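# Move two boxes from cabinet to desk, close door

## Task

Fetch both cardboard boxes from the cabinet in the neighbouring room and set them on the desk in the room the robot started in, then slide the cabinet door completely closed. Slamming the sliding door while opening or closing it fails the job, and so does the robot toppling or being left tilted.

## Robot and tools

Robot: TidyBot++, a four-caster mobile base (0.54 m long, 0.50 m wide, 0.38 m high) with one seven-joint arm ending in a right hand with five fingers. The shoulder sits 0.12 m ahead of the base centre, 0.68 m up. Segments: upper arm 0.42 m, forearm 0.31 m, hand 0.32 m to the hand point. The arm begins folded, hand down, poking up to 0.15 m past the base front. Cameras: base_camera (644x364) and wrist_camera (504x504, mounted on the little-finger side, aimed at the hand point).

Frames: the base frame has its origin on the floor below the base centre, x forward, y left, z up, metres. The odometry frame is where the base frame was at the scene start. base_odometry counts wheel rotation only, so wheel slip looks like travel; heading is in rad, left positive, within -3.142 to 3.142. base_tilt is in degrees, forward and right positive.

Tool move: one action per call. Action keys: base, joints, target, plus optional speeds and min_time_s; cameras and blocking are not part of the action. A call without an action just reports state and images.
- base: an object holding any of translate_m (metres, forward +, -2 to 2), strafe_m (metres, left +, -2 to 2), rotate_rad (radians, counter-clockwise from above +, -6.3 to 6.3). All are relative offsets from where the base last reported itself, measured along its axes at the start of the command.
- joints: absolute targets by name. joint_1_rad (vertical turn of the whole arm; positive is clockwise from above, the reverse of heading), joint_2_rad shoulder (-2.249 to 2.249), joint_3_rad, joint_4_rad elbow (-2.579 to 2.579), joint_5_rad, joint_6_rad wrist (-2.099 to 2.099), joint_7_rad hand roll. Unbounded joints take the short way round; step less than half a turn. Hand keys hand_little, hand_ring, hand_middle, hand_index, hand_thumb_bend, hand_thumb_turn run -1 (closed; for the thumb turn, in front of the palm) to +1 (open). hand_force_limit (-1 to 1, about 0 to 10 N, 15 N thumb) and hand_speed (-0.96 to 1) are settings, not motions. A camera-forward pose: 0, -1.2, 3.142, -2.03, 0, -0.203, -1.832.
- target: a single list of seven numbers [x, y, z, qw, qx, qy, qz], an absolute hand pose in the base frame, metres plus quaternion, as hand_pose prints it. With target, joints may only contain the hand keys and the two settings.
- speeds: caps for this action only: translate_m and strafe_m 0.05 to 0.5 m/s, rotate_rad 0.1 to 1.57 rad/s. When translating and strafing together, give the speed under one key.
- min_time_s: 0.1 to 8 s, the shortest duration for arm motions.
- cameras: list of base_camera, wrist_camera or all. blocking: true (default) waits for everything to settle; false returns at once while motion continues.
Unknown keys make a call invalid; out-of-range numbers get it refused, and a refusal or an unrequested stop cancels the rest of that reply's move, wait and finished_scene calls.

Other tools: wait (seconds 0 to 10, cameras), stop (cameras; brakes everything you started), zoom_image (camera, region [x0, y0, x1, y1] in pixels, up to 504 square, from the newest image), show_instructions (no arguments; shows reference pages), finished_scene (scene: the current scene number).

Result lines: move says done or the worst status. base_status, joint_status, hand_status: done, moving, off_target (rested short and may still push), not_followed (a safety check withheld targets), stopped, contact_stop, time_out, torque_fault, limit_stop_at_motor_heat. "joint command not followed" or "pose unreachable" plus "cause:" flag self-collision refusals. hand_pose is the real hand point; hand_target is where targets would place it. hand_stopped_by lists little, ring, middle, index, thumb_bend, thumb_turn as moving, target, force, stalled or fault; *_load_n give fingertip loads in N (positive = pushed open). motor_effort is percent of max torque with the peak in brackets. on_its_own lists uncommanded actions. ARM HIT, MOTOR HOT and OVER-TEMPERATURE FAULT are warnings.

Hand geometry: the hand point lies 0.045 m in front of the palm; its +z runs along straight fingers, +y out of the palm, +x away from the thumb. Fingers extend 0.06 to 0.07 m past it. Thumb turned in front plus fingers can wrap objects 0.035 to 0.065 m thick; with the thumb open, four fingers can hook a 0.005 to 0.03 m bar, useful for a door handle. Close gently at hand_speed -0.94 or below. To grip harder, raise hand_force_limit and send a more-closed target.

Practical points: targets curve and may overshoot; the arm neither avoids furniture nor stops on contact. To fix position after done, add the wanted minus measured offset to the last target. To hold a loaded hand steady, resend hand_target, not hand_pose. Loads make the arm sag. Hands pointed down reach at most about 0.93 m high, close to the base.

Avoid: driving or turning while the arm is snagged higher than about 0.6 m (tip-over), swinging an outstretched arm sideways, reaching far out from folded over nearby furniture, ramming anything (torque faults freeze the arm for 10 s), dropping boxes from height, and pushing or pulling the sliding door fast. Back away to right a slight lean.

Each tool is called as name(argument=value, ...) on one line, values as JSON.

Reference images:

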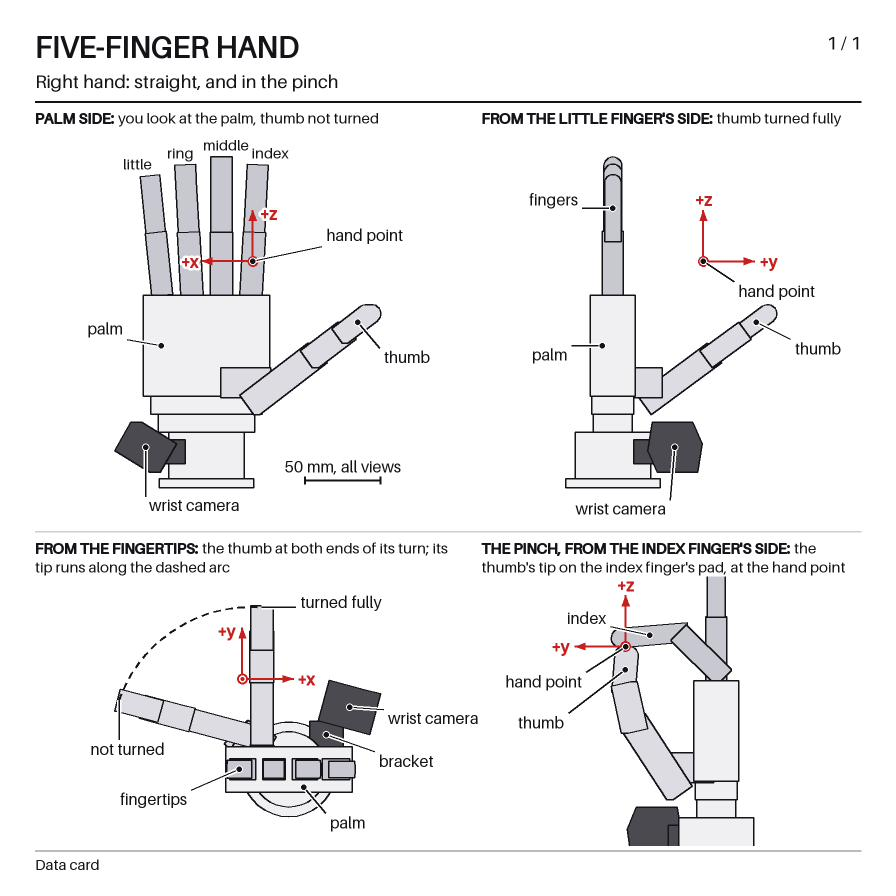

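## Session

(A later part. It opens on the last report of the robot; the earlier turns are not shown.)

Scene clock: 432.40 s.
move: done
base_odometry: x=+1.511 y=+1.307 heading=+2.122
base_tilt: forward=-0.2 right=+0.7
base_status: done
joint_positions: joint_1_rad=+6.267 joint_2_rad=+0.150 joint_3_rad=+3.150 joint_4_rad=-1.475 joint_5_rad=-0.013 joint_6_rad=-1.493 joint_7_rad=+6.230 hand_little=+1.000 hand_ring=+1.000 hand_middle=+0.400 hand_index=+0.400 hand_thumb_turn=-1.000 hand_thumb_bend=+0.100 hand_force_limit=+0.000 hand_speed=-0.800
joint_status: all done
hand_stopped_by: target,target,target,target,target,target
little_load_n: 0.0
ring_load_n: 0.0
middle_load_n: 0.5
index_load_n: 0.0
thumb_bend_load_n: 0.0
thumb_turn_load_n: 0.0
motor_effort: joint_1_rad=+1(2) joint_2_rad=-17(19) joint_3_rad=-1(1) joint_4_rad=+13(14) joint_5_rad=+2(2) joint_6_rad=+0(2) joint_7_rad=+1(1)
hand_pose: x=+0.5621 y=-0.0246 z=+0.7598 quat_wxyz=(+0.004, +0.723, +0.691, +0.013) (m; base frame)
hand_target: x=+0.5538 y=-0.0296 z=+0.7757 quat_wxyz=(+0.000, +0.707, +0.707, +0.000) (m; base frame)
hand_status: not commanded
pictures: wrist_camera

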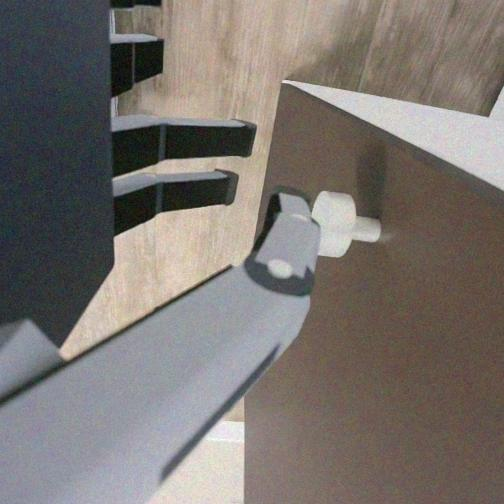

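move(base={"translate_m":0.015}, speeds={"translate_m":0.05}, cameras=["wrist_camera"])

move(base={"translate_m":0.012}, speeds={"translate_m":0.05}, cameras=["wrist_camera"])

Scene clock: 437.73 s.
move: done
base_odometry: x=+1.503 y=+1.320 heading=+2.122
base_tilt: forward=-0.2 right=+0.7
base_status: done
joint_positions: joint_1_rad=+6.267 joint_2_rad=+0.150 joint_3_rad=+3.150 joint_4_rad=-1.474 joint_5_rad=-0.013 joint_6_rad=-1.496 joint_7_rad=+6.230 hand_little=+1.000 hand_ring=+1.000 hand_middle=+0.400 hand_index=+0.400 hand_thumb_turn=-1.000 hand_thumb_bend=+0.100 hand_force_limit=+0.000 hand_speed=-0.800
joint_status: not commanded
hand_stopped_by: target,target,target,target,target,target
little_load_n: 0.0
ring_load_n: 0.0
middle_load_n: 0.0
index_load_n: 0.0
thumb_bend_load_n: 0.0
thumb_turn_load_n: 0.0
motor_effort: joint_1_rad=+1(2) joint_2_rad=-17(19) joint_3_rad=+0(1) joint_4_rad=+13(13) joint_5_rad=+1(2) joint_6_rad=+1(1) joint_7_rad=+0(1)
hand_pose: x=+0.5617 y=-0.0246 z=+0.7602 quat_wxyz=(+0.003, +0.723, +0.691, +0.012) (m; base frame)
hand_target: x=+0.5538 y=-0.0296 z=+0.7757 quat_wxyz=(+0.000, +0.707, +0.707, +0.000) (m; base frame)
hand_status: not commanded
pictures: wrist_camera

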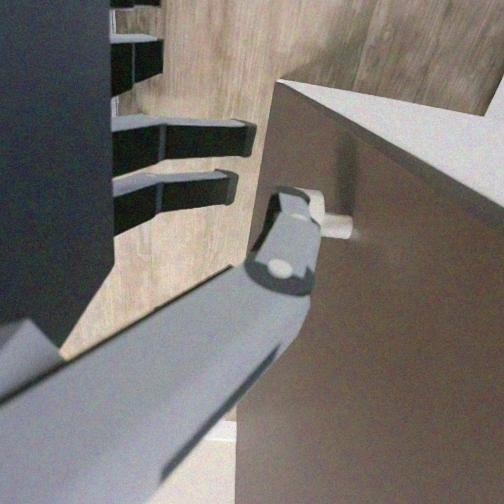

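Scene clock: 438.47 s.
move: done
base_odometry: x=+1.497 y=+1.330 heading=+2.122
base_tilt: forward=-0.2 right=+0.7
base_status: done
joint_positions: joint_1_rad=+6.267 joint_2_rad=+0.151 joint_3_rad=+3.150 joint_4_rad=-1.473 joint_5_rad=-0.013 joint_6_rad=-1.497 joint_7_rad=+6.230 hand_little=+1.000 hand_ring=+1.000 hand_middle=+0.400 hand_index=+0.400 hand_thumb_turn=-1.000 hand_thumb_bend=+0.100 hand_force_limit=+0.000 hand_speed=-0.800
joint_status: not commanded
hand_stopped_by: target,target,target,target,target,target
little_load_n: 0.0
ring_load_n: 0.0
middle_load_n: 0.0
index_load_n: 0.0
thumb_bend_load_n: 0.0
thumb_turn_load_n: 0.0
motor_effort: joint_1_rad=+1(2) joint_2_rad=-17(19) joint_3_rad=-1(1) joint_4_rad=+12(13) joint_5_rad=+1(2) joint_6_rad=+1(2) joint_7_rad=+0(1)
hand_pose: x=+0.5617 y=-0.0246 z=+0.7600 quat_wxyz=(+0.003, +0.723, +0.691, +0.012) (m; base frame)
hand_target: x=+0.5538 y=-0.0296 z=+0.7757 quat_wxyz=(+0.000, +0.707, +0.707, +0.000) (m; base frame)
hand_status: not commanded
pictures: wrist_camera

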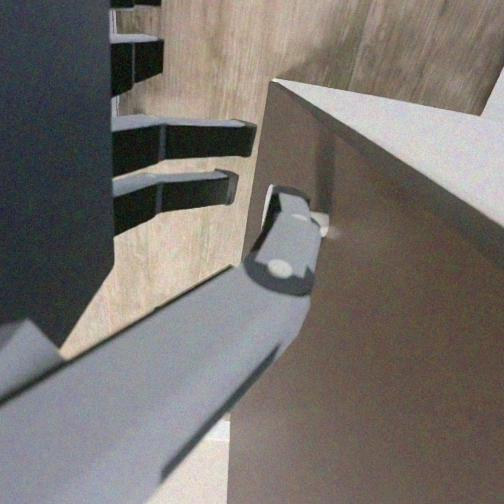

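move(joints={"hand_index":-0.3,"hand_middle":-0.3,"hand_speed":-0.9,"hand_force_limit":-0.2}, cameras=["wrist_camera"])

Scene clock: 443.47 s.
move: off_target
base_odometry: x=+1.497 y=+1.330 heading=+2.122
base_tilt: forward=-0.2 right=+0.7
base_status: not commanded
joint_positions: joint_1_rad=+6.267 joint_2_rad=+0.151 joint_3_rad=+3.150 joint_4_rad=-1.473 joint_5_rad=-0.013 joint_6_rad=-1.497 joint_7_rad=+6.230 hand_little=+1.000 hand_ring=+1.000 hand_middle=-0.241 hand_index=-0.250 hand_thumb_turn=-1.000 hand_thumb_bend=+0.100 hand_force_limit=-0.200 hand_speed=-0.900
joint_status: hand_middle off_target (ended at -0.241, target -0.300); hand_index off_target (ended at -0.250, target -0.300); the others done
hand_stopped_by: target,target,force,force,target,target
little_load_n: 0.0
ring_load_n: 0.0
middle_load_n: 5.0
index_load_n: 5.5
thumb_bend_load_n: 0.5
thumb_turn_load_n: 0.0
motor_effort: joint_1_rad=+0(2) joint_2_rad=-17(18) joint_3_rad=-1(1) joint_4_rad=+13(13) joint_5_rad=+1(2) joint_6_rad=+0(2) joint_7_rad=+0(1)
hand_pose: x=+0.5617 y=-0.0246 z=+0.7600 quat_wxyz=(+0.003, +0.723, +0.691, +0.012) (m; base frame)
hand_target: x=+0.5538 y=-0.0296 z=+0.7757 quat_wxyz=(+0.000, +0.707, +0.707, +0.000) (m; base frame)
hand_status: not commanded
pictures: wrist_camera

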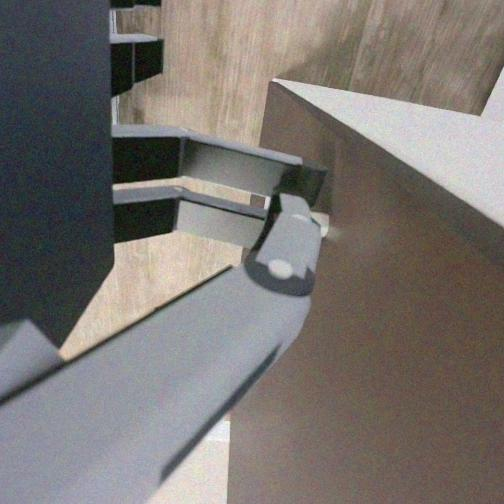

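move(joints={"hand_thumb_bend":-0.4,"hand_force_limit":-0.1}, cameras=["wrist_camera"])

Scene clock: 448.13 s.
move: off_target
base_odometry: x=+1.497 y=+1.330 heading=+2.122
base_tilt: forward=-0.3 right=+0.7
base_status: not commanded
joint_positions: joint_1_rad=+6.267 joint_2_rad=+0.151 joint_3_rad=+3.150 joint_4_rad=-1.473 joint_5_rad=-0.013 joint_6_rad=-1.497 joint_7_rad=+6.230 hand_little=+1.000 hand_ring=+1.000 hand_middle=-0.241 hand_index=-0.250 hand_thumb_turn=-1.000 hand_thumb_bend=+0.082 hand_force_limit=-0.100 hand_speed=-0.900
joint_status: hand_thumb_bend off_target (ended at +0.082, target -0.400); the others done
hand_stopped_by: target,target,force,force,force,target
little_load_n: 0.0
ring_load_n: 0.0
middle_load_n: 5.0
index_load_n: 5.5
thumb_bend_load_n: 7.0
thumb_turn_load_n: 0.0
motor_effort: joint_1_rad=+1(2) joint_2_rad=-17(18) joint_3_rad=-1(1) joint_4_rad=+13(13) joint_5_rad=+1(2) joint_6_rad=+0(1) joint_7_rad=+0(1)
hand_pose: x=+0.5617 y=-0.0246 z=+0.7600 quat_wxyz=(+0.003, +0.723, +0.691, +0.012) (m; base frame)
hand_target: x=+0.5538 y=-0.0296 z=+0.7757 quat_wxyz=(+0.000, +0.707, +0.707, +0.000) (m; base frame)
hand_status: not commanded
pictures: wrist_camera

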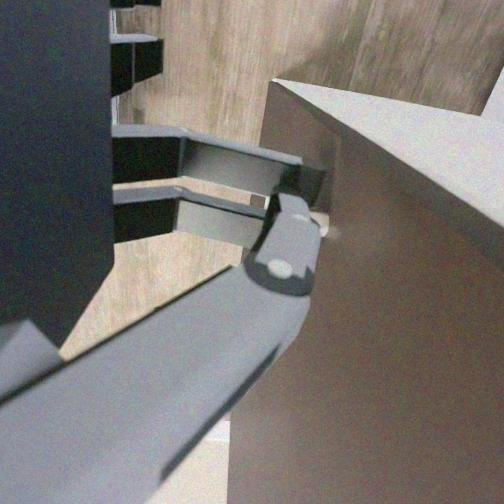

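move(joints={"hand_thumb_bend":-0.45,"hand_index":-0.4,"hand_middle":-0.4,"hand_force_limit":0.3})

move(base={"translate_m":-0.04}, speeds={"translate_m":0.05}, cameras=["all"])

Scene clock: 450.90 s.
move: off_target
base_odometry: x=+1.497 y=+1.330 heading=+2.122
base_tilt: forward=-0.3 right=+0.7
base_status: not commanded
joint_positions: joint_1_rad=+6.267 joint_2_rad=+0.151 joint_3_rad=+3.150 joint_4_rad=-1.473 joint_5_rad=-0.013 joint_6_rad=-1.497 joint_7_rad=+6.230 hand_little=+1.000 hand_ring=+1.000 hand_middle=-0.247 hand_index=-0.276 hand_thumb_turn=-1.000 hand_thumb_bend=+0.074 hand_force_limit=+0.300 hand_speed=-0.900
joint_status: hand_middle off_target (ended at -0.247, target -0.400); hand_index off_target (ended at -0.276, target -0.400); hand_thumb_bend off_target (ended at +0.074, target -0.450); the others done
hand_stopped_by: target,target,force,force,force,target
little_load_n: 0.0
ring_load_n: 0.0
middle_load_n: 8.5
index_load_n: 7.0
thumb_bend_load_n: 9.0
thumb_turn_load_n: -3.5
motor_effort: joint_1_rad=+1(2) joint_2_rad=-17(18) joint_3_rad=+0(1) joint_4_rad=+13(13) joint_5_rad=+1(2) joint_6_rad=+0(1) joint_7_rad=+0(1)
hand_pose: x=+0.5617 y=-0.0246 z=+0.7600 quat_wxyz=(+0.003, +0.723, +0.691, +0.012) (m; base frame)
hand_target: x=+0.5538 y=-0.0296 z=+0.7757 quat_wxyz=(+0.000, +0.707, +0.707, +0.000) (m; base frame)
hand_status: not commanded
pictures: none

Scene clock: 452.17 s.
move: done
base_odometry: x=+1.518 y=+1.296 heading=+2.122
base_tilt: forward=-0.2 right=+0.6
base_status: done
joint_positions: joint_1_rad=+6.267 joint_2_rad=+0.151 joint_3_rad=+3.150 joint_4_rad=-1.473 joint_5_rad=-0.013 joint_6_rad=-1.498 joint_7_rad=+6.230 hand_little=+1.000 hand_ring=+1.000 hand_middle=-0.247 hand_index=-0.276 hand_thumb_turn=-1.000 hand_thumb_bend=+0.074 hand_force_limit=+0.300 hand_speed=-0.900
joint_status: not commanded
hand_stopped_by: target,target,force,force,force,target
little_load_n: 0.0
ring_load_n: 0.0
middle_load_n: 8.5
index_load_n: 7.0
thumb_bend_load_n: 9.0
thumb_turn_load_n: -3.5
motor_effort: joint_1_rad=+0(3) joint_2_rad=-17(20) joint_3_rad=-1(2) joint_4_rad=+13(13) joint_5_rad=+2(2) joint_6_rad=+0(2) joint_7_rad=-1(1)
hand_pose: x=+0.5614 y=-0.0246 z=+0.7601 quat_wxyz=(+0.003, +0.723, +0.691, +0.012) (m; base frame)
hand_target: x=+0.5538 y=-0.0296 z=+0.7757 quat_wxyz=(+0.000, +0.707, +0.707, +0.000) (m; base frame)
hand_status: not commanded
pictures: base_camera, wrist_camera

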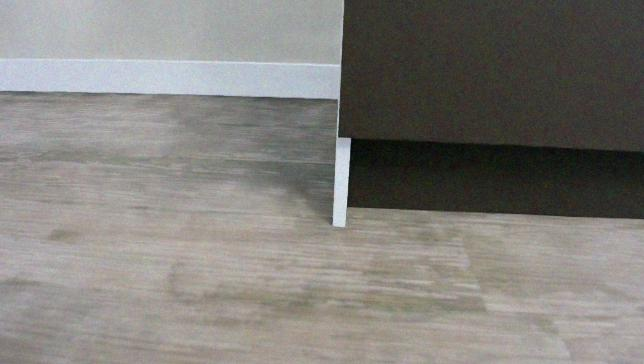

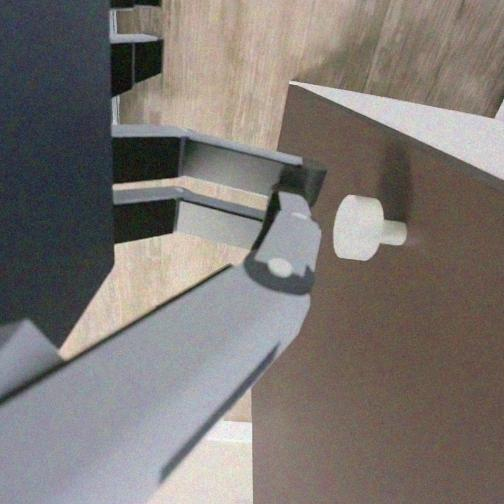

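move(joints={"joint_2_rad":0.144,"joint_4_rad":-1.400,"joint_6_rad":-1.598,"hand_thumb_bend":0.02,"hand_index":0.45,"hand_middle":0.45,"hand_speed":-0.8,"hand_force_limit":-0.2}, min_time_s=2)

move(base={"translate_m":0.04}, speeds={"translate_m":0.05}, cameras=["wrist_camera"])

move(base={"translate_m":0.016}, speeds={"translate_m":0.05}, cameras=["wrist_camera"])

Scene clock: 477.33 s.
move: off_target
base_odometry: x=+1.518 y=+1.296 heading=+2.122
base_tilt: forward=-0.2 right=+0.7
base_status: not commanded
joint_positions: joint_1_rad=+6.267 joint_2_rad=+0.151 joint_3_rad=+3.150 joint_4_rad=-1.447 joint_5_rad=-0.013 joint_6_rad=-1.521 joint_7_rad=+6.230 hand_little=+1.000 hand_ring=+1.000 hand_middle=+0.450 hand_index=+0.450 hand_thumb_turn=-1.000 hand_thumb_bend=+0.072 hand_force_limit=-0.200 hand_speed=-0.800
joint_status: hand_thumb_bend off_target (ended at +0.072, target +0.020); the others done
hand_stopped_by: target,target,target,target,force,target
little_load_n: 0.0
ring_load_n: 0.0
middle_load_n: 0.0
index_load_n: 0.0
thumb_bend_load_n: 0.0
thumb_turn_load_n: 0.0
motor_effort: joint_1_rad=+1(2) joint_2_rad=-17(18) joint_3_rad=+0(1) joint_4_rad=+13(14) joint_5_rad=+1(2) joint_6_rad=+1(2) joint_7_rad=+0(2)
hand_pose: x=+0.5626 y=-0.0246 z=+0.7682 quat_wxyz=(+0.004, +0.723, +0.691, +0.012) (m; base frame)
hand_target: x=+0.5537 y=-0.0296 z=+0.7845 quat_wxyz=(+0.000, +0.707, +0.707, +0.000) (m; base frame)
hand_status: not commanded
pictures: none

Scene clock: 478.63 s.
move: done
base_odometry: x=+1.497 y=+1.330 heading=+2.122
base_tilt: forward=-0.3 right=+0.7
base_status: done
joint_positions: joint_1_rad=+6.267 joint_2_rad=+0.151 joint_3_rad=+3.150 joint_4_rad=-1.446 joint_5_rad=-0.013 joint_6_rad=-1.523 joint_7_rad=+6.230 hand_little=+1.000 hand_ring=+1.000 hand_middle=+0.450 hand_index=+0.450 hand_thumb_turn=-1.000 hand_thumb_bend=+0.072 hand_force_limit=-0.200 hand_speed=-0.800
joint_status: not commanded
hand_stopped_by: target,target,target,target,force,target
little_load_n: 0.0
ring_load_n: 0.0
middle_load_n: 0.0
index_load_n: 0.0
thumb_bend_load_n: 0.0
thumb_turn_load_n: 0.0
motor_effort: joint_1_rad=+1(2) joint_2_rad=-17(20) joint_3_rad=-1(2) joint_4_rad=+12(13) joint_5_rad=+1(2) joint_6_rad=+1(1) joint_7_rad=+0(1)
hand_pose: x=+0.5621 y=-0.0246 z=+0.7685 quat_wxyz=(+0.003, +0.723, +0.691, +0.012) (m; base frame)
hand_target: x=+0.5537 y=-0.0296 z=+0.7845 quat_wxyz=(+0.000, +0.707, +0.707, +0.000) (m; base frame)
hand_status: not commanded
pictures: wrist_camera

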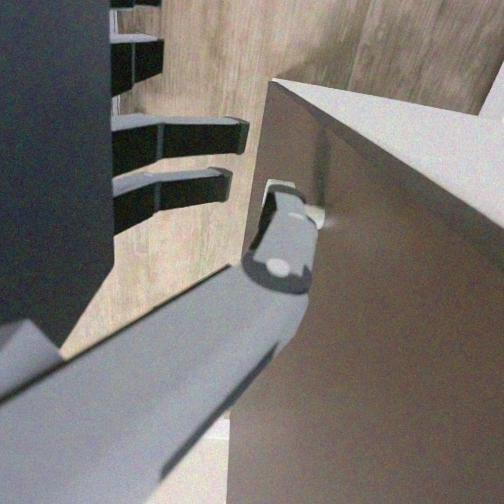

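Scene clock: 479.43 s.
move: done
base_odometry: x=+1.488 y=+1.344 heading=+2.123
base_tilt: forward=-0.3 right=+0.7
base_status: done
joint_positions: joint_1_rad=+6.267 joint_2_rad=+0.151 joint_3_rad=+3.150 joint_4_rad=-1.446 joint_5_rad=-0.013 joint_6_rad=-1.525 joint_7_rad=+6.230 hand_little=+1.000 hand_ring=+1.000 hand_middle=+0.450 hand_index=+0.450 hand_thumb_turn=-1.000 hand_thumb_bend=+0.072 hand_force_limit=-0.200 hand_speed=-0.800
joint_status: not commanded
hand_stopped_by: target,target,target,target,force,target
little_load_n: 0.0
ring_load_n: 0.0
middle_load_n: 0.0
index_load_n: 0.0
thumb_bend_load_n: 0.0
thumb_turn_load_n: 0.0
motor_effort: joint_1_rad=+0(2) joint_2_rad=-17(20) joint_3_rad=-1(1) joint_4_rad=+13(13) joint_5_rad=+0(2) joint_6_rad=+1(1) joint_7_rad=-1(1)
hand_pose: x=+0.5618 y=-0.0246 z=+0.7686 quat_wxyz=(+0.003, +0.723, +0.691, +0.012) (m; base frame)
hand_target: x=+0.5537 y=-0.0296 z=+0.7845 quat_wxyz=(+0.000, +0.707, +0.707, +0.000) (m; base frame)
hand_status: not commanded
pictures: wrist_camera

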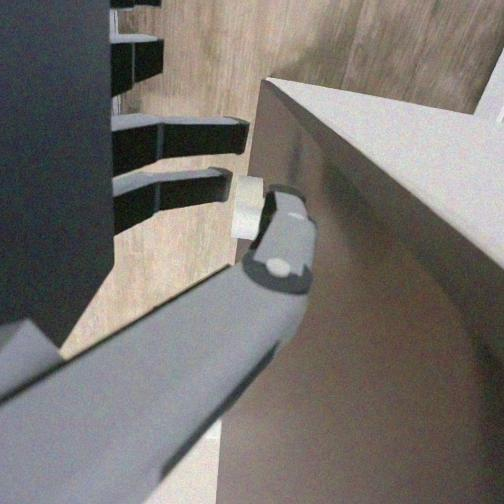

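move(joints={"hand_thumb_bend":-0.15,"hand_force_limit":-0.1}, cameras=["wrist_camera"])

move(base={"translate_m":0.012}, speeds={"translate_m":0.05}, cameras=["wrist_camera"])

Scene clock: 490.70 s.
move: done
base_odometry: x=+1.488 y=+1.344 heading=+2.123
base_tilt: forward=-0.2 right=+0.7
base_status: not commanded
joint_positions: joint_1_rad=+6.267 joint_2_rad=+0.151 joint_3_rad=+3.150 joint_4_rad=-1.446 joint_5_rad=-0.013 joint_6_rad=-1.525 joint_7_rad=+6.230 hand_little=+1.000 hand_ring=+1.000 hand_middle=+0.450 hand_index=+0.450 hand_thumb_turn=-1.000 hand_thumb_bend=-0.150 hand_force_limit=-0.100 hand_speed=-0.800
joint_status: all done
hand_stopped_by: target,target,target,target,target,target
little_load_n: 0.0
ring_load_n: 0.0
middle_load_n: 0.0
index_load_n: 0.0
thumb_bend_load_n: 0.0
thumb_turn_load_n: 0.0
motor_effort: joint_1_rad=+1(2) joint_2_rad=-17(18) joint_3_rad=-1(1) joint_4_rad=+13(13) joint_5_rad=+1(2) joint_6_rad=+0(1) joint_7_rad=+0(1)
hand_pose: x=+0.5618 y=-0.0246 z=+0.7686 quat_wxyz=(+0.003, +0.723, +0.691, +0.012) (m; base frame)
hand_target: x=+0.5537 y=-0.0296 z=+0.7845 quat_wxyz=(+0.000, +0.707, +0.707, +0.000) (m; base frame)
hand_status: not commanded
pictures: wrist_camera

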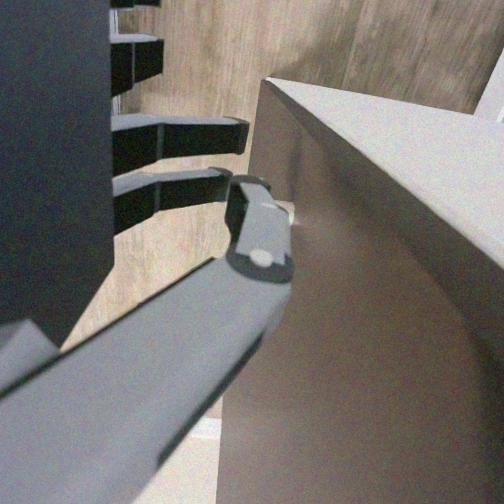

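Scene clock: 491.43 s.
move: done
base_odometry: x=+1.482 y=+1.354 heading=+2.123
base_tilt: forward=-0.3 right=+0.7
base_status: done
joint_positions: joint_1_rad=+6.267 joint_2_rad=+0.150 joint_3_rad=+3.150 joint_4_rad=-1.445 joint_5_rad=-0.013 joint_6_rad=-1.550 joint_7_rad=+6.231 hand_little=+1.000 hand_ring=+1.000 hand_middle=+0.450 hand_index=+0.450 hand_thumb_turn=-1.000 hand_thumb_bend=-0.150 hand_force_limit=-0.100 hand_speed=-0.800
joint_status: not commanded
hand_stopped_by: target,target,target,target,target,target
little_load_n: 0.0
ring_load_n: 0.0
middle_load_n: 0.0
index_load_n: 1.0
thumb_bend_load_n: 0.0
thumb_turn_load_n: 0.0
motor_effort: joint_1_rad=+1(2) joint_2_rad=-17(18) joint_3_rad=+0(1) joint_4_rad=+13(15) joint_5_rad=+1(2) joint_6_rad=+0(7) joint_7_rad=+0(1)
hand_pose: x=+0.5540 y=-0.0245 z=+0.7677 quat_wxyz=(-0.005, +0.722, +0.692, +0.003) (m; base frame)
hand_target: x=+0.5537 y=-0.0296 z=+0.7845 quat_wxyz=(+0.000, +0.707, +0.707, +0.000) (m; base frame)
hand_status: not commanded
pictures: wrist_camera

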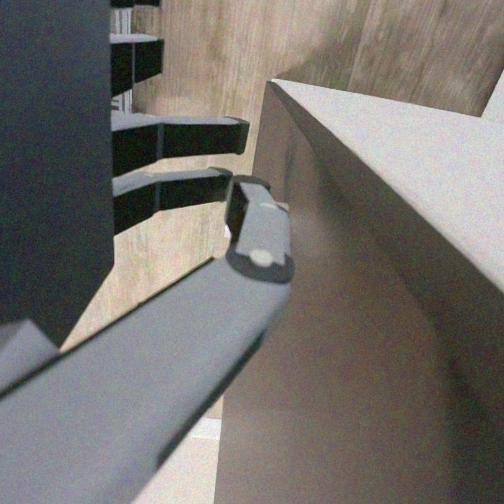

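move(base={"translate_m":-0.015}, speeds={"translate_m":0.05})

move(joints={"joint_2_rad":0.144,"joint_4_rad":-1.412,"joint_6_rad":-1.586,"hand_index":0.75,"hand_middle":0.75}, min_time_s=1)

move(base={"translate_m":0.02}, speeds={"translate_m":0.05}, cameras=["wrist_camera"])

Scene clock: 497.17 s.
move: done
base_odometry: x=+1.490 y=+1.341 heading=+2.123
base_tilt: forward=-0.3 right=+0.7
base_status: done
joint_positions: joint_1_rad=+6.267 joint_2_rad=+0.150 joint_3_rad=+3.150 joint_4_rad=-1.444 joint_5_rad=-0.013 joint_6_rad=-1.550 joint_7_rad=+6.231 hand_little=+1.000 hand_ring=+1.000 hand_middle=+0.450 hand_index=+0.450 hand_thumb_turn=-1.000 hand_thumb_bend=-0.150 hand_force_limit=-0.100 hand_speed=-0.800
joint_status: not commanded
hand_stopped_by: target,target,target,target,target,target
little_load_n: 0.0
ring_load_n: 0.0
middle_load_n: 0.0
index_load_n: 0.0
thumb_bend_load_n: 0.0
thumb_turn_load_n: 0.0
motor_effort: joint_1_rad=+1(2) joint_2_rad=-16(21) joint_3_rad=-1(1) joint_4_rad=+12(13) joint_5_rad=+1(3) joint_6_rad=+0(2) joint_7_rad=+0(1)
hand_pose: x=+0.5542 y=-0.0245 z=+0.7679 quat_wxyz=(-0.005, +0.722, +0.692, +0.003) (m; base frame)
hand_target: x=+0.5537 y=-0.0296 z=+0.7845 quat_wxyz=(+0.000, +0.707, +0.707, +0.000) (m; base frame)
hand_status: not commanded
pictures: none

Scene clock: 498.47 s.
move: done
base_odometry: x=+1.490 y=+1.341 heading=+2.123
base_tilt: forward=-0.2 right=+0.7
base_status: not commanded
joint_positions: joint_1_rad=+6.267 joint_2_rad=+0.150 joint_3_rad=+3.150 joint_4_rad=-1.444 joint_5_rad=-0.013 joint_6_rad=-1.550 joint_7_rad=+6.231 hand_little=+1.000 hand_ring=+1.000 hand_middle=+0.750 hand_index=+0.750 hand_thumb_turn=-1.000 hand_thumb_bend=-0.150 hand_force_limit=-0.100 hand_speed=-0.800
joint_status: all done
hand_stopped_by: target,target,target,target,target,target
little_load_n: 0.0
ring_load_n: 0.5
middle_load_n: 0.0
index_load_n: 0.0
thumb_bend_load_n: 0.0
thumb_turn_load_n: 0.0
motor_effort: joint_1_rad=+0(2) joint_2_rad=-17(18) joint_3_rad=+0(1) joint_4_rad=+13(13) joint_5_rad=+1(2) joint_6_rad=+0(1) joint_7_rad=+0(1)
hand_pose: x=+0.5542 y=-0.0245 z=+0.7679 quat_wxyz=(-0.005, +0.722, +0.692, +0.003) (m; base frame)
hand_target: x=+0.5538 y=-0.0296 z=+0.7808 quat_wxyz=(+0.000, +0.707, +0.707, +0.000) (m; base frame)
hand_status: not commanded
pictures: none

Scene clock: 499.43 s.
move: done
base_odometry: x=+1.479 y=+1.358 heading=+2.123
base_tilt: forward=-0.2 right=+0.6
base_status: done
joint_positions: joint_1_rad=+6.268 joint_2_rad=+0.150 joint_3_rad=+3.143 joint_4_rad=-1.442 joint_5_rad=-0.013 joint_6_rad=-1.558 joint_7_rad=+6.236 hand_little=+1.000 hand_ring=+1.000 hand_middle=+0.750 hand_index=+0.750 hand_thumb_turn=-1.000 hand_thumb_bend=-0.150 hand_force_limit=-0.100 hand_speed=-0.800
joint_status: not commanded
hand_stopped_by: target,target,target,target,target,target
little_load_n: 0.0
ring_load_n: 0.0
middle_load_n: 0.0
index_load_n: 0.0
thumb_bend_load_n: 0.0
thumb_turn_load_n: 0.0
motor_effort: joint_1_rad=+2(5) joint_2_rad=-18(20) joint_3_rad=+0(3) joint_4_rad=+14(17) joint_5_rad=+2(5) joint_6_rad=+1(6) joint_7_rad=+0(1)
hand_pose: x=+0.5525 y=-0.0218 z=+0.7682 quat_wxyz=(-0.008, +0.719, +0.695, +0.001) (m; base frame)
hand_target: x=+0.5538 y=-0.0296 z=+0.7808 quat_wxyz=(+0.000, +0.707, +0.707, +0.000) (m; base frame)
hand_status: not commanded
pictures: wrist_camera

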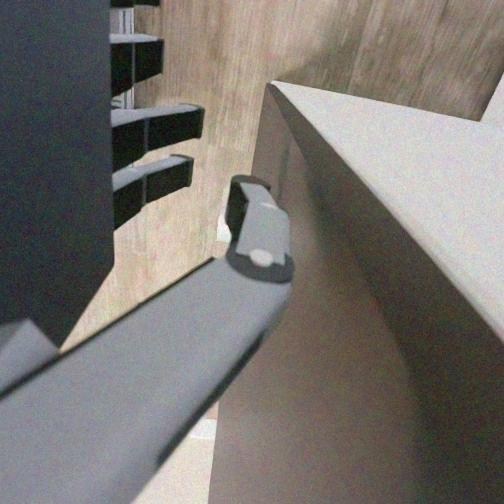

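move(joints={"hand_index":-0.1,"hand_middle":-0.1,"hand_speed":-0.9,"hand_force_limit":-0.4}, cameras=["wrist_camera"])

Scene clock: 505.23 s.
move: off_target
base_odometry: x=+1.479 y=+1.358 heading=+2.123
base_tilt: forward=-0.2 right=+0.7
base_status: not commanded
joint_positions: joint_1_rad=+6.268 joint_2_rad=+0.150 joint_3_rad=+3.143 joint_4_rad=-1.442 joint_5_rad=-0.013 joint_6_rad=-1.558 joint_7_rad=+6.236 hand_little=+1.000 hand_ring=+1.000 hand_middle=-0.022 hand_index=+0.491 hand_thumb_turn=-1.000 hand_thumb_bend=-0.150 hand_force_limit=-0.400 hand_speed=-0.900
joint_status: hand_middle off_target (ended at -0.022, target -0.100); hand_index off_target (ended at +0.491, target -0.100); the others done
hand_stopped_by: target,target,force,force,target,target
little_load_n: 0.0
ring_load_n: 0.0
middle_load_n: 3.0
index_load_n: 2.0
thumb_bend_load_n: 0.0
thumb_turn_load_n: 0.0
motor_effort: joint_1_rad=+1(3) joint_2_rad=-19(20) joint_3_rad=+1(1) joint_4_rad=+16(18) joint_5_rad=+2(4) joint_6_rad=+5(6) joint_7_rad=+0(1)
hand_pose: x=+0.5523 y=-0.0218 z=+0.7682 quat_wxyz=(-0.008, +0.719, +0.695, +0.001) (m; base frame)
hand_target: x=+0.5538 y=-0.0296 z=+0.7808 quat_wxyz=(+0.000, +0.707, +0.707, +0.000) (m; base frame)
hand_status: not commanded
pictures: wrist_camera

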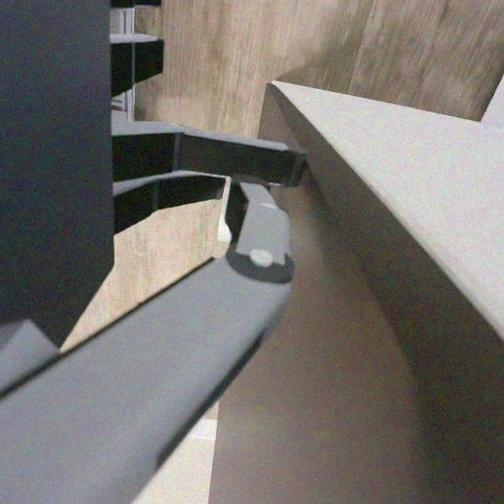

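move(joints={"hand_index":0.75,"hand_middle":0.75,"hand_speed":-0.6})

move(base={"translate_m":-0.035}, speeds={"translate_m":0.05})

move(base={"strafe_m":-0.016}, speeds={"strafe_m":0.05}, cameras=["wrist_camera"])

move(base={"translate_m":0.03}, speeds={"translate_m":0.05}, cameras=["wrist_camera"])

Scene clock: 511.17 s.
move: done
base_odometry: x=+1.479 y=+1.358 heading=+2.123
base_tilt: forward=-0.3 right=+0.7
base_status: not commanded
joint_positions: joint_1_rad=+6.268 joint_2_rad=+0.150 joint_3_rad=+3.143 joint_4_rad=-1.442 joint_5_rad=-0.013 joint_6_rad=-1.558 joint_7_rad=+6.236 hand_little=+1.000 hand_ring=+1.000 hand_middle=+0.750 hand_index=+0.750 hand_thumb_turn=-1.000 hand_thumb_bend=-0.150 hand_force_limit=-0.400 hand_speed=-0.600
joint_status: all done
hand_stopped_by: target,target,target,target,target,target
little_load_n: 0.0
ring_load_n: 0.0
middle_load_n: 0.0
index_load_n: 0.0
thumb_bend_load_n: 0.0
thumb_turn_load_n: 0.0
motor_effort: joint_1_rad=+3(3) joint_2_rad=-17(19) joint_3_rad=+0(1) joint_4_rad=+14(17) joint_5_rad=+3(3) joint_6_rad=+1(6) joint_7_rad=+0(1)
hand_pose: x=+0.5523 y=-0.0218 z=+0.7682 quat_wxyz=(-0.008, +0.719, +0.695, +0.001) (m; base frame)
hand_target: x=+0.5538 y=-0.0296 z=+0.7808 quat_wxyz=(+0.000, +0.707, +0.707, +0.000) (m; base frame)
hand_status: not commanded
pictures: none

Scene clock: 512.37 s.
move: done
base_odometry: x=+1.498 y=+1.329 heading=+2.123
base_tilt: forward=-0.2 right=+0.6
base_status: done
joint_positions: joint_1_rad=+6.268 joint_2_rad=+0.150 joint_3_rad=+3.143 joint_4_rad=-1.442 joint_5_rad=-0.013 joint_6_rad=-1.558 joint_7_rad=+6.236 hand_little=+1.000 hand_ring=+1.000 hand_middle=+0.750 hand_index=+0.750 hand_thumb_turn=-1.000 hand_thumb_bend=-0.150 hand_force_limit=-0.400 hand_speed=-0.600
joint_status: not commanded
hand_stopped_by: target,target,target,target,target,target
little_load_n: 0.0
ring_load_n: 0.0
middle_load_n: 0.5
index_load_n: 0.0
thumb_bend_load_n: 0.0
thumb_turn_load_n: 0.0
motor_effort: joint_1_rad=+1(2) joint_2_rad=-17(20) joint_3_rad=+0(2) joint_4_rad=+13(13) joint_5_rad=+1(2) joint_6_rad=+0(1) joint_7_rad=+0(1)
hand_pose: x=+0.5523 y=-0.0219 z=+0.7682 quat_wxyz=(-0.008, +0.719, +0.695, +0.001) (m; base frame)
hand_target: x=+0.5538 y=-0.0296 z=+0.7808 quat_wxyz=(+0.000, +0.707, +0.707, +0.000) (m; base frame)
hand_status: not commanded
pictures: none

Scene clock: 513.17 s.
move: done
base_odometry: x=+1.511 y=+1.337 heading=+2.123
base_tilt: forward=-0.2 right=+0.7
base_status: done
joint_positions: joint_1_rad=+6.268 joint_2_rad=+0.150 joint_3_rad=+3.143 joint_4_rad=-1.442 joint_5_rad=-0.013 joint_6_rad=-1.558 joint_7_rad=+6.236 hand_little=+1.000 hand_ring=+1.000 hand_middle=+0.750 hand_index=+0.750 hand_thumb_turn=-1.000 hand_thumb_bend=-0.150 hand_force_limit=-0.400 hand_speed=-0.600
joint_status: not commanded
hand_stopped_by: target,target,target,target,target,target
little_load_n: 0.0
ring_load_n: 0.0
middle_load_n: -0.5
index_load_n: 0.0
thumb_bend_load_n: 0.0
thumb_turn_load_n: 0.0
motor_effort: joint_1_rad=+0(4) joint_2_rad=-17(18) joint_3_rad=+0(2) joint_4_rad=+13(13) joint_5_rad=+1(3) joint_6_rad=+0(1) joint_7_rad=+1(1)
hand_pose: x=+0.5523 y=-0.0221 z=+0.7682 quat_wxyz=(-0.008, +0.719, +0.695, +0.001) (m; base frame)
hand_target: x=+0.5538 y=-0.0296 z=+0.7808 quat_wxyz=(+0.000, +0.707, +0.707, +0.000) (m; base frame)
hand_status: not commanded
pictures: wrist_camera

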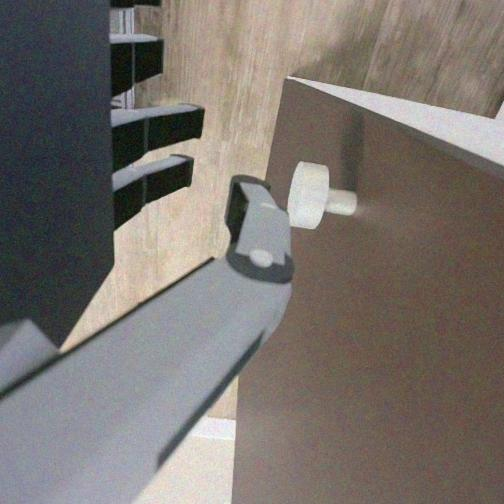

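Scene clock: 514.30 s.
move: done
base_odometry: x=+1.496 y=+1.363 heading=+2.123
base_tilt: forward=-0.2 right=+0.7
base_status: done
joint_positions: joint_1_rad=+6.268 joint_2_rad=+0.146 joint_3_rad=+3.143 joint_4_rad=-1.440 joint_5_rad=-0.013 joint_6_rad=-1.583 joint_7_rad=+6.239 hand_little=+1.000 hand_ring=+1.000 hand_middle=+0.750 hand_index=+0.750 hand_thumb_turn=-1.000 hand_thumb_bend=-0.150 hand_force_limit=-0.400 hand_speed=-0.600
joint_status: not commanded
hand_stopped_by: target,target,target,target,target,target
little_load_n: 0.0
ring_load_n: 0.0
middle_load_n: 0.0
index_load_n: 0.0
thumb_bend_load_n: 0.0
thumb_turn_load_n: 0.0
motor_effort: joint_1_rad=+1(2) joint_2_rad=-16(18) joint_3_rad=-1(1) joint_4_rad=+15(19) joint_5_rad=+2(3) joint_6_rad=+4(11) joint_7_rad=+1(1)
hand_pose: x=+0.5447 y=-0.0220 z=+0.7694 quat_wxyz=(-0.014, +0.718, +0.696, -0.005) (m; base frame)
hand_target: x=+0.5538 y=-0.0296 z=+0.7808 quat_wxyz=(+0.000, +0.707, +0.707, +0.000) (m; base frame)
hand_status: not commanded
pictures: wrist_camera

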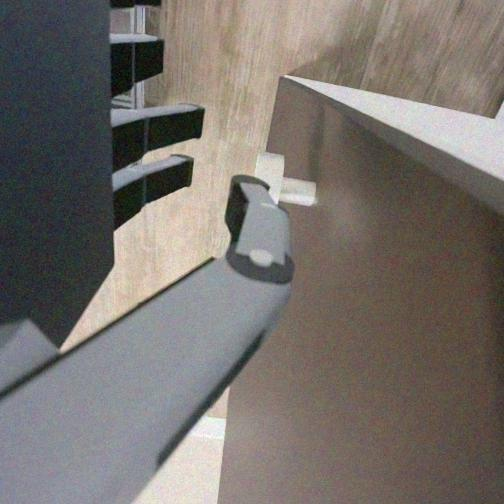

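move(base={"translate_m":-0.025}, speeds={"translate_m":0.05})

move(joints={"joint_2_rad":0.144,"joint_4_rad":-1.350,"joint_6_rad":-1.640}, min_time_s=1, cameras=["wrist_camera"])

Scene clock: 519.83 s.
move: done
base_odometry: x=+1.509 y=+1.341 heading=+2.123
base_tilt: forward=-0.2 right=+0.7
base_status: done
joint_positions: joint_1_rad=+6.268 joint_2_rad=+0.146 joint_3_rad=+3.143 joint_4_rad=-1.440 joint_5_rad=-0.013 joint_6_rad=-1.583 joint_7_rad=+6.239 hand_little=+1.000 hand_ring=+1.000 hand_middle=+0.750 hand_index=+0.750 hand_thumb_turn=-1.000 hand_thumb_bend=-0.150 hand_force_limit=-0.400 hand_speed=-0.600
joint_status: not commanded
hand_stopped_by: target,target,target,target,target,target
little_load_n: 0.0
ring_load_n: 0.0
middle_load_n: 0.0
index_load_n: 0.0
thumb_bend_load_n: 0.0
thumb_turn_load_n: 0.0
motor_effort: joint_1_rad=+0(2) joint_2_rad=-17(20) joint_3_rad=+0(2) joint_4_rad=+13(14) joint_5_rad=+2(2) joint_6_rad=+0(4) joint_7_rad=+0(1)
hand_pose: x=+0.5448 y=-0.0220 z=+0.7692 quat_wxyz=(-0.014, +0.718, +0.696, -0.006) (m; base frame)
hand_target: x=+0.5538 y=-0.0296 z=+0.7808 quat_wxyz=(+0.000, +0.707, +0.707, +0.000) (m; base frame)
hand_status: not commanded
pictures: none

Scene clock: 521.13 s.
move: done
base_odometry: x=+1.509 y=+1.341 heading=+2.123
base_tilt: forward=-0.2 right=+0.7
base_status: not commanded
joint_positions: joint_1_rad=+6.268 joint_2_rad=+0.146 joint_3_rad=+3.143 joint_4_rad=-1.395 joint_5_rad=-0.013 joint_6_rad=-1.583 joint_7_rad=+6.239 hand_little=+1.000 hand_ring=+1.000 hand_middle=+0.750 hand_index=+0.750 hand_thumb_turn=-1.000 hand_thumb_bend=-0.150 hand_force_limit=-0.400 hand_speed=-0.600
joint_status: all done
hand_stopped_by: target,target,target,target,target,target
little_load_n: 0.0
ring_load_n: 0.0
middle_load_n: 0.0
index_load_n: 0.0
thumb_bend_load_n: 0.0
thumb_turn_load_n: 0.0
motor_effort: joint_1_rad=+0(2) joint_2_rad=-17(18) joint_3_rad=+0(1) joint_4_rad=+13(14) joint_5_rad=+1(2) joint_6_rad=+0(2) joint_7_rad=+1(1)
hand_pose: x=+0.5592 y=-0.0218 z=+0.7858 quat_wxyz=(+0.001, +0.718, +0.696, +0.011) (m; base frame)
hand_target: x=+0.5554 y=-0.0296 z=+0.8007 quat_wxyz=(+0.003, +0.707, +0.707, +0.003) (m; base frame)
hand_status: not commanded
pictures: wrist_camera

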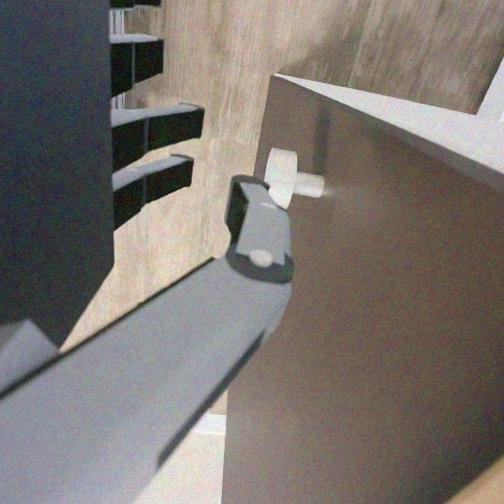

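move(base={"translate_m":-0.15,"strafe_m":0.01}, speeds={"translate_m":0.15})

move(joints={"joint_1_rad":0,"joint_2_rad":-0.065,"joint_3_rad":3.142,"joint_4_rad":-2.18,"joint_5_rad":0,"joint_6_rad":-0.25,"joint_7_rad":0,"hand_index":0.3,"hand_middle":0.3,"hand_thumb_bend":0.5,"hand_ring":1,"hand_little":1}, min_time_s=3, cameras=["all"])

Scene clock: 539.20 s.
move: done
base_odometry: x=+1.579 y=+1.208 heading=+2.123
base_tilt: forward=-0.3 right=+0.7
base_status: done
joint_positions: joint_1_rad=+6.268 joint_2_rad=+0.148 joint_3_rad=+3.143 joint_4_rad=-1.394 joint_5_rad=-0.013 joint_6_rad=-1.583 joint_7_rad=+6.239 hand_little=+1.000 hand_ring=+1.000 hand_middle=+0.750 hand_index=+0.750 hand_thumb_turn=-1.000 hand_thumb_bend=-0.150 hand_force_limit=-0.400 hand_speed=-0.600
joint_status: not commanded
hand_stopped_by: target,target,target,target,target,target
little_load_n: 0.0
ring_load_n: 0.0
middle_load_n: 0.0
index_load_n: 0.0
thumb_bend_load_n: 0.0
thumb_turn_load_n: 0.0
motor_effort: joint_1_rad=+2(2) joint_2_rad=-17(20) joint_3_rad=-1(1) joint_4_rad=+13(13) joint_5_rad=+2(2) joint_6_rad=+0(2) joint_7_rad=+0(1)
hand_pose: x=+0.5596 y=-0.0218 z=+0.7856 quat_wxyz=(+0.001, +0.718, +0.696, +0.011) (m; base frame)
hand_target: x=+0.5554 y=-0.0296 z=+0.8007 quat_wxyz=(+0.003, +0.707, +0.707, +0.003) (m; base frame)
hand_status: not commanded
pictures: none

Scene clock: 542.87 s.
move: done
base_odometry: x=+1.579 y=+1.208 heading=+2.123
base_tilt: forward=-0.3 right=+0.7
base_status: not commanded
joint_positions: joint_1_rad=+6.268 joint_2_rad=-0.038 joint_3_rad=+3.143 joint_4_rad=-2.151 joint_5_rad=-0.013 joint_6_rad=-0.339 joint_7_rad=+6.239 hand_little=+1.000 hand_ring=+1.000 hand_middle=+0.300 hand_index=+0.300 hand_thumb_turn=-1.000 hand_thumb_bend=+0.500 hand_force_limit=-0.400 hand_speed=-0.600
joint_status: all done
hand_stopped_by: target,target,target,target,target,target
little_load_n: 0.0
ring_load_n: 0.0
middle_load_n: 0.5
index_load_n: 0.0
thumb_bend_load_n: 0.0
thumb_turn_load_n: 0.0
motor_effort: joint_1_rad=+1(3) joint_2_rad=-12(18) joint_3_rad=-1(2) joint_4_rad=+13(15) joint_5_rad=+1(2) joint_6_rad=+5(6) joint_7_rad=+0(2)
hand_pose: x=+0.6229 y=-0.0246 z=+0.7288 quat_wxyz=(+0.229, +0.679, +0.651, +0.249) (m; base frame)
hand_target: x=+0.6293 y=-0.0297 z=+0.7514 quat_wxyz=(+0.268, +0.655, +0.654, +0.268) (m; base frame)
hand_status: not commanded
pictures: base_camera, wrist_camera

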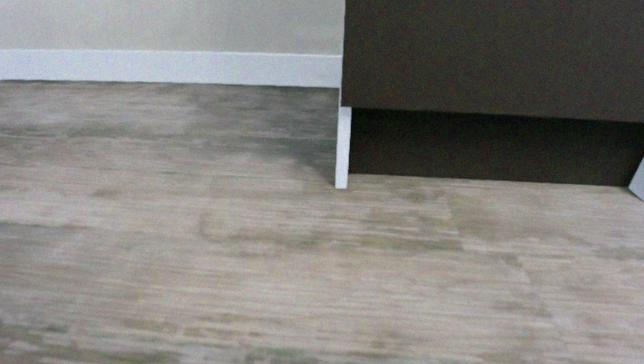

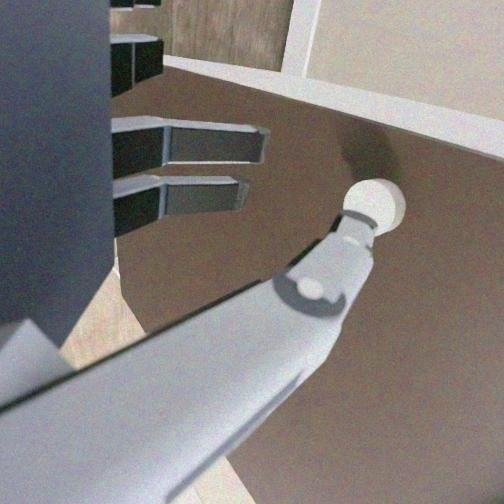

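move(joints={"joint_2_rad":-0.081,"joint_4_rad":-2.154,"joint_6_rad":-0.292}, base={"translate_m":0.06}, speeds={"translate_m":0.08}, min_time_s=1, cameras=["wrist_camera"])

Scene clock: 556.37 s.
move: done
base_odometry: x=+1.547 y=+1.259 heading=+2.123
base_tilt: forward=-0.2 right=+0.6
base_status: done
joint_positions: joint_1_rad=+6.268 joint_2_rad=-0.056 joint_3_rad=+3.143 joint_4_rad=-2.152 joint_5_rad=-0.013 joint_6_rad=-0.337 joint_7_rad=+6.239 hand_little=+1.000 hand_ring=+1.000 hand_middle=+0.300 hand_index=+0.300 hand_thumb_turn=-1.000 hand_thumb_bend=+0.500 hand_force_limit=-0.400 hand_speed=-0.600
joint_status: all done
hand_stopped_by: target,target,target,target,target,target
little_load_n: 0.0
ring_load_n: 0.0
middle_load_n: 0.0
index_load_n: 0.0
thumb_bend_load_n: 0.0
thumb_turn_load_n: 0.0
motor_effort: joint_1_rad=+1(2) joint_2_rad=-12(14) joint_3_rad=+0(1) joint_4_rad=+13(14) joint_5_rad=+2(2) joint_6_rad=+5(7) joint_7_rad=+0(1)
hand_pose: x=+0.6219 y=-0.0246 z=+0.7380 quat_wxyz=(+0.235, +0.677, +0.649, +0.255) (m; base frame)
hand_target: x=+0.6292 y=-0.0297 z=+0.7623 quat_wxyz=(+0.268, +0.655, +0.654, +0.268) (m; base frame)
hand_status: not commanded
pictures: wrist_camera

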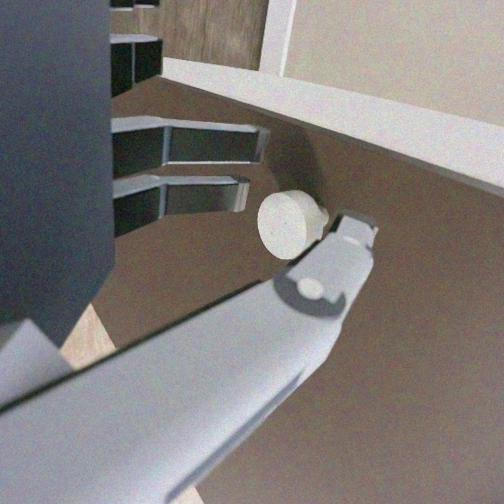

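move(base={"translate_m":0.02,"strafe_m":-0.011}, speeds={"translate_m":0.05}, cameras=["wrist_camera"])

Scene clock: 568.87 s.
move: done
base_odometry: x=+1.546 y=+1.282 heading=+2.124
base_tilt: forward=-0.2 right=+0.7
base_status: done
joint_positions: joint_1_rad=+6.268 joint_2_rad=-0.059 joint_3_rad=+3.143 joint_4_rad=-2.159 joint_5_rad=-0.013 joint_6_rad=-0.336 joint_7_rad=+6.239 hand_little=+1.000 hand_ring=+1.000 hand_middle=+0.300 hand_index=+0.300 hand_thumb_turn=-1.000 hand_thumb_bend=+0.500 hand_force_limit=-0.400 hand_speed=-0.600
joint_status: not commanded
hand_stopped_by: target,target,target,target,target,target
little_load_n: 0.0
ring_load_n: 0.0
middle_load_n: 0.5
index_load_n: 1.0
thumb_bend_load_n: 0.0
thumb_turn_load_n: 0.0
motor_effort: joint_1_rad=+0(2) joint_2_rad=-13(14) joint_3_rad=-1(2) joint_4_rad=+14(20) joint_5_rad=+1(3) joint_6_rad=+5(13) joint_7_rad=+1(2)
hand_pose: x=+0.6192 y=-0.0247 z=+0.7356 quat_wxyz=(+0.234, +0.677, +0.650, +0.254) (m; base frame)
hand_target: x=+0.6292 y=-0.0297 z=+0.7623 quat_wxyz=(+0.268, +0.655, +0.654, +0.268) (m; base frame)
hand_status: not commanded
pictures: wrist_camera

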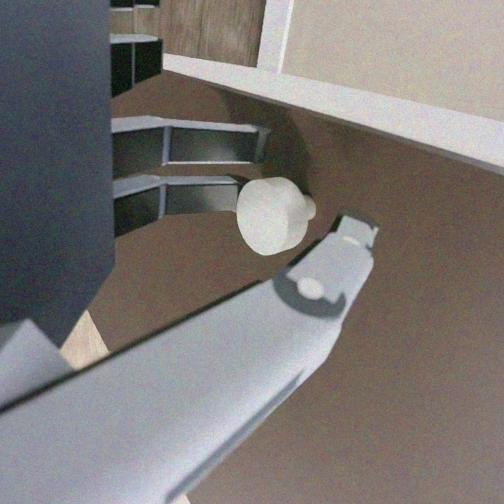

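move(base={"translate_m":-0.012,"strafe_m":-0.008}, speeds={"translate_m":0.05}, joints={"hand_index":0.6,"hand_middle":0.6})

move(base={"translate_m":0.018}, speeds={"translate_m":0.05}, cameras=["wrist_camera"])

Scene clock: 576.40 s.
move: done
base_odometry: x=+1.559 y=+1.276 heading=+2.124
base_tilt: forward=-0.2 right=+0.7
base_status: done
joint_positions: joint_1_rad=+6.268 joint_2_rad=-0.063 joint_3_rad=+3.143 joint_4_rad=-2.159 joint_5_rad=-0.013 joint_6_rad=-0.336 joint_7_rad=+6.239 hand_little=+1.000 hand_ring=+1.000 hand_middle=+0.600 hand_index=+0.600 hand_thumb_turn=-1.000 hand_thumb_bend=+0.500 hand_force_limit=-0.400 hand_speed=-0.600
joint_status: all done
hand_stopped_by: target,target,target,target,target,target
little_load_n: 0.0
ring_load_n: 0.0
middle_load_n: 0.0
index_load_n: 0.0
thumb_bend_load_n: -0.5
thumb_turn_load_n: 0.0
motor_effort: joint_1_rad=+2(2) joint_2_rad=-11(13) joint_3_rad=+0(1) joint_4_rad=+14(14) joint_5_rad=+2(2) joint_6_rad=+5(6) joint_7_rad=+0(1)
hand_pose: x=+0.6190 y=-0.0247 z=+0.7373 quat_wxyz=(+0.235, +0.677, +0.649, +0.255) (m; base frame)
hand_target: x=+0.6292 y=-0.0297 z=+0.7623 quat_wxyz=(+0.268, +0.655, +0.654, +0.268) (m; base frame)
hand_status: not commanded
pictures: none

Scene clock: 577.23 s.
move: done
base_odometry: x=+1.550 y=+1.292 heading=+2.123
base_tilt: forward=-0.2 right=+0.7
base_status: done
joint_positions: joint_1_rad=+6.268 joint_2_rad=-0.065 joint_3_rad=+3.143 joint_4_rad=-2.159 joint_5_rad=-0.013 joint_6_rad=-0.336 joint_7_rad=+6.239 hand_little=+1.000 hand_ring=+1.000 hand_middle=+0.600 hand_index=+0.600 hand_thumb_turn=-1.000 hand_thumb_bend=+0.500 hand_force_limit=-0.400 hand_speed=-0.600
joint_status: not commanded
hand_stopped_by: target,target,target,target,target,target
little_load_n: 0.0
ring_load_n: 0.0
middle_load_n: 0.0
index_load_n: 0.0
thumb_bend_load_n: 0.0
thumb_turn_load_n: 0.0
motor_effort: joint_1_rad=+1(2) joint_2_rad=-12(14) joint_3_rad=+0(1) joint_4_rad=+13(15) joint_5_rad=+2(2) joint_6_rad=+5(6) joint_7_rad=+0(1)
hand_pose: x=+0.6189 y=-0.0247 z=+0.7384 quat_wxyz=(+0.236, +0.677, +0.649, +0.256) (m; base frame)
hand_target: x=+0.6292 y=-0.0297 z=+0.7623 quat_wxyz=(+0.268, +0.655, +0.654, +0.268) (m; base frame)
hand_status: not commanded
pictures: wrist_camera

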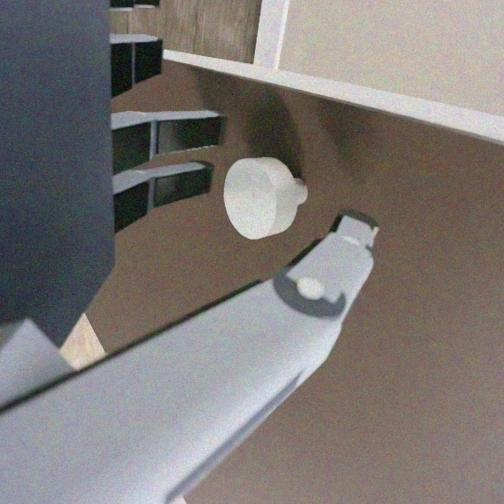

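move(joints={"hand_index":-0.2,"hand_middle":-0.2,"hand_speed":-0.9,"hand_force_limit":-0.6}, cameras=["wrist_camera"])

Scene clock: 584.17 s.
move: off_target
base_odometry: x=+1.550 y=+1.292 heading=+2.123
base_tilt: forward=-0.2 right=+0.7
base_status: not commanded
joint_positions: joint_1_rad=+6.268 joint_2_rad=-0.064 joint_3_rad=+3.143 joint_4_rad=-2.159 joint_5_rad=-0.013 joint_6_rad=-0.336 joint_7_rad=+6.239 hand_little=+1.000 hand_ring=+1.000 hand_middle=+0.285 hand_index=+0.332 hand_thumb_turn=-1.000 hand_thumb_bend=+0.500 hand_force_limit=-0.600 hand_speed=-0.900
joint_status: hand_middle off_target (ended at +0.285, target -0.200); hand_index off_target (ended at +0.332, target -0.200); the others done
hand_stopped_by: target,target,force,force,target,target
little_load_n: 0.0
ring_load_n: 0.0
middle_load_n: 3.0
index_load_n: 1.5
thumb_bend_load_n: 0.0
thumb_turn_load_n: 0.0
motor_effort: joint_1_rad=+1(3) joint_2_rad=-14(16) joint_3_rad=+0(1) joint_4_rad=+16(17) joint_5_rad=+1(3) joint_6_rad=+8(9) joint_7_rad=+1(1)
hand_pose: x=+0.6189 y=-0.0247 z=+0.7380 quat_wxyz=(+0.236, +0.677, +0.649, +0.256) (m; base frame)
hand_target: x=+0.6292 y=-0.0297 z=+0.7623 quat_wxyz=(+0.268, +0.655, +0.654, +0.268) (m; base frame)
hand_status: not commanded
pictures: wrist_camera

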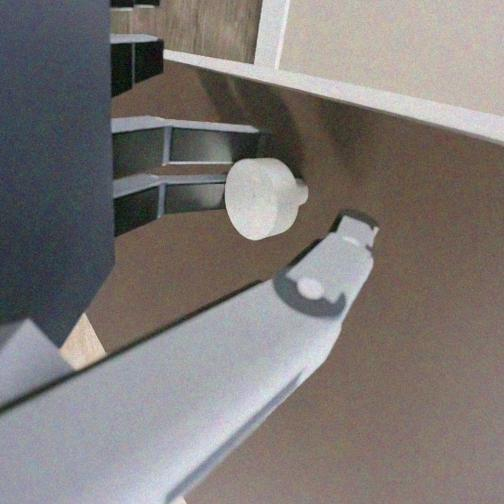

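move(joints={"hand_thumb_bend":-0.3,"hand_force_limit":-0.5}, cameras=["wrist_camera"])

Scene clock: 592.73 s.
move: done
base_odometry: x=+1.550 y=+1.292 heading=+2.123
base_tilt: forward=-0.2 right=+0.7
base_status: not commanded
joint_positions: joint_1_rad=+6.268 joint_2_rad=-0.064 joint_3_rad=+3.143 joint_4_rad=-2.159 joint_5_rad=-0.013 joint_6_rad=-0.336 joint_7_rad=+6.239 hand_little=+1.000 hand_ring=+1.000 hand_middle=+0.285 hand_index=+0.332 hand_thumb_turn=-1.000 hand_thumb_bend=-0.300 hand_force_limit=-0.500 hand_speed=-0.900
joint_status: all done
hand_stopped_by: target,target,force,force,target,target
little_load_n: 0.0
ring_load_n: 0.0
middle_load_n: 3.0
index_load_n: 1.5
thumb_bend_load_n: 0.0
thumb_turn_load_n: 0.0
motor_effort: joint_1_rad=+1(3) joint_2_rad=-15(16) joint_3_rad=+0(1) joint_4_rad=+16(17) joint_5_rad=+2(3) joint_6_rad=+8(9) joint_7_rad=+0(1)
hand_pose: x=+0.6189 y=-0.0247 z=+0.7380 quat_wxyz=(+0.236, +0.677, +0.649, +0.256) (m; base frame)
hand_target: x=+0.6292 y=-0.0297 z=+0.7623 quat_wxyz=(+0.268, +0.655, +0.654, +0.268) (m; base frame)
hand_status: not commanded
pictures: wrist_camera

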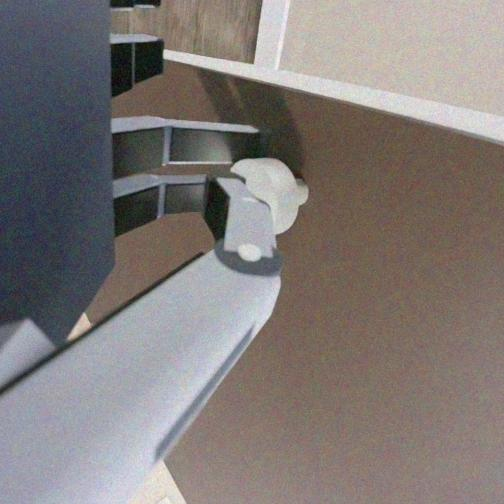

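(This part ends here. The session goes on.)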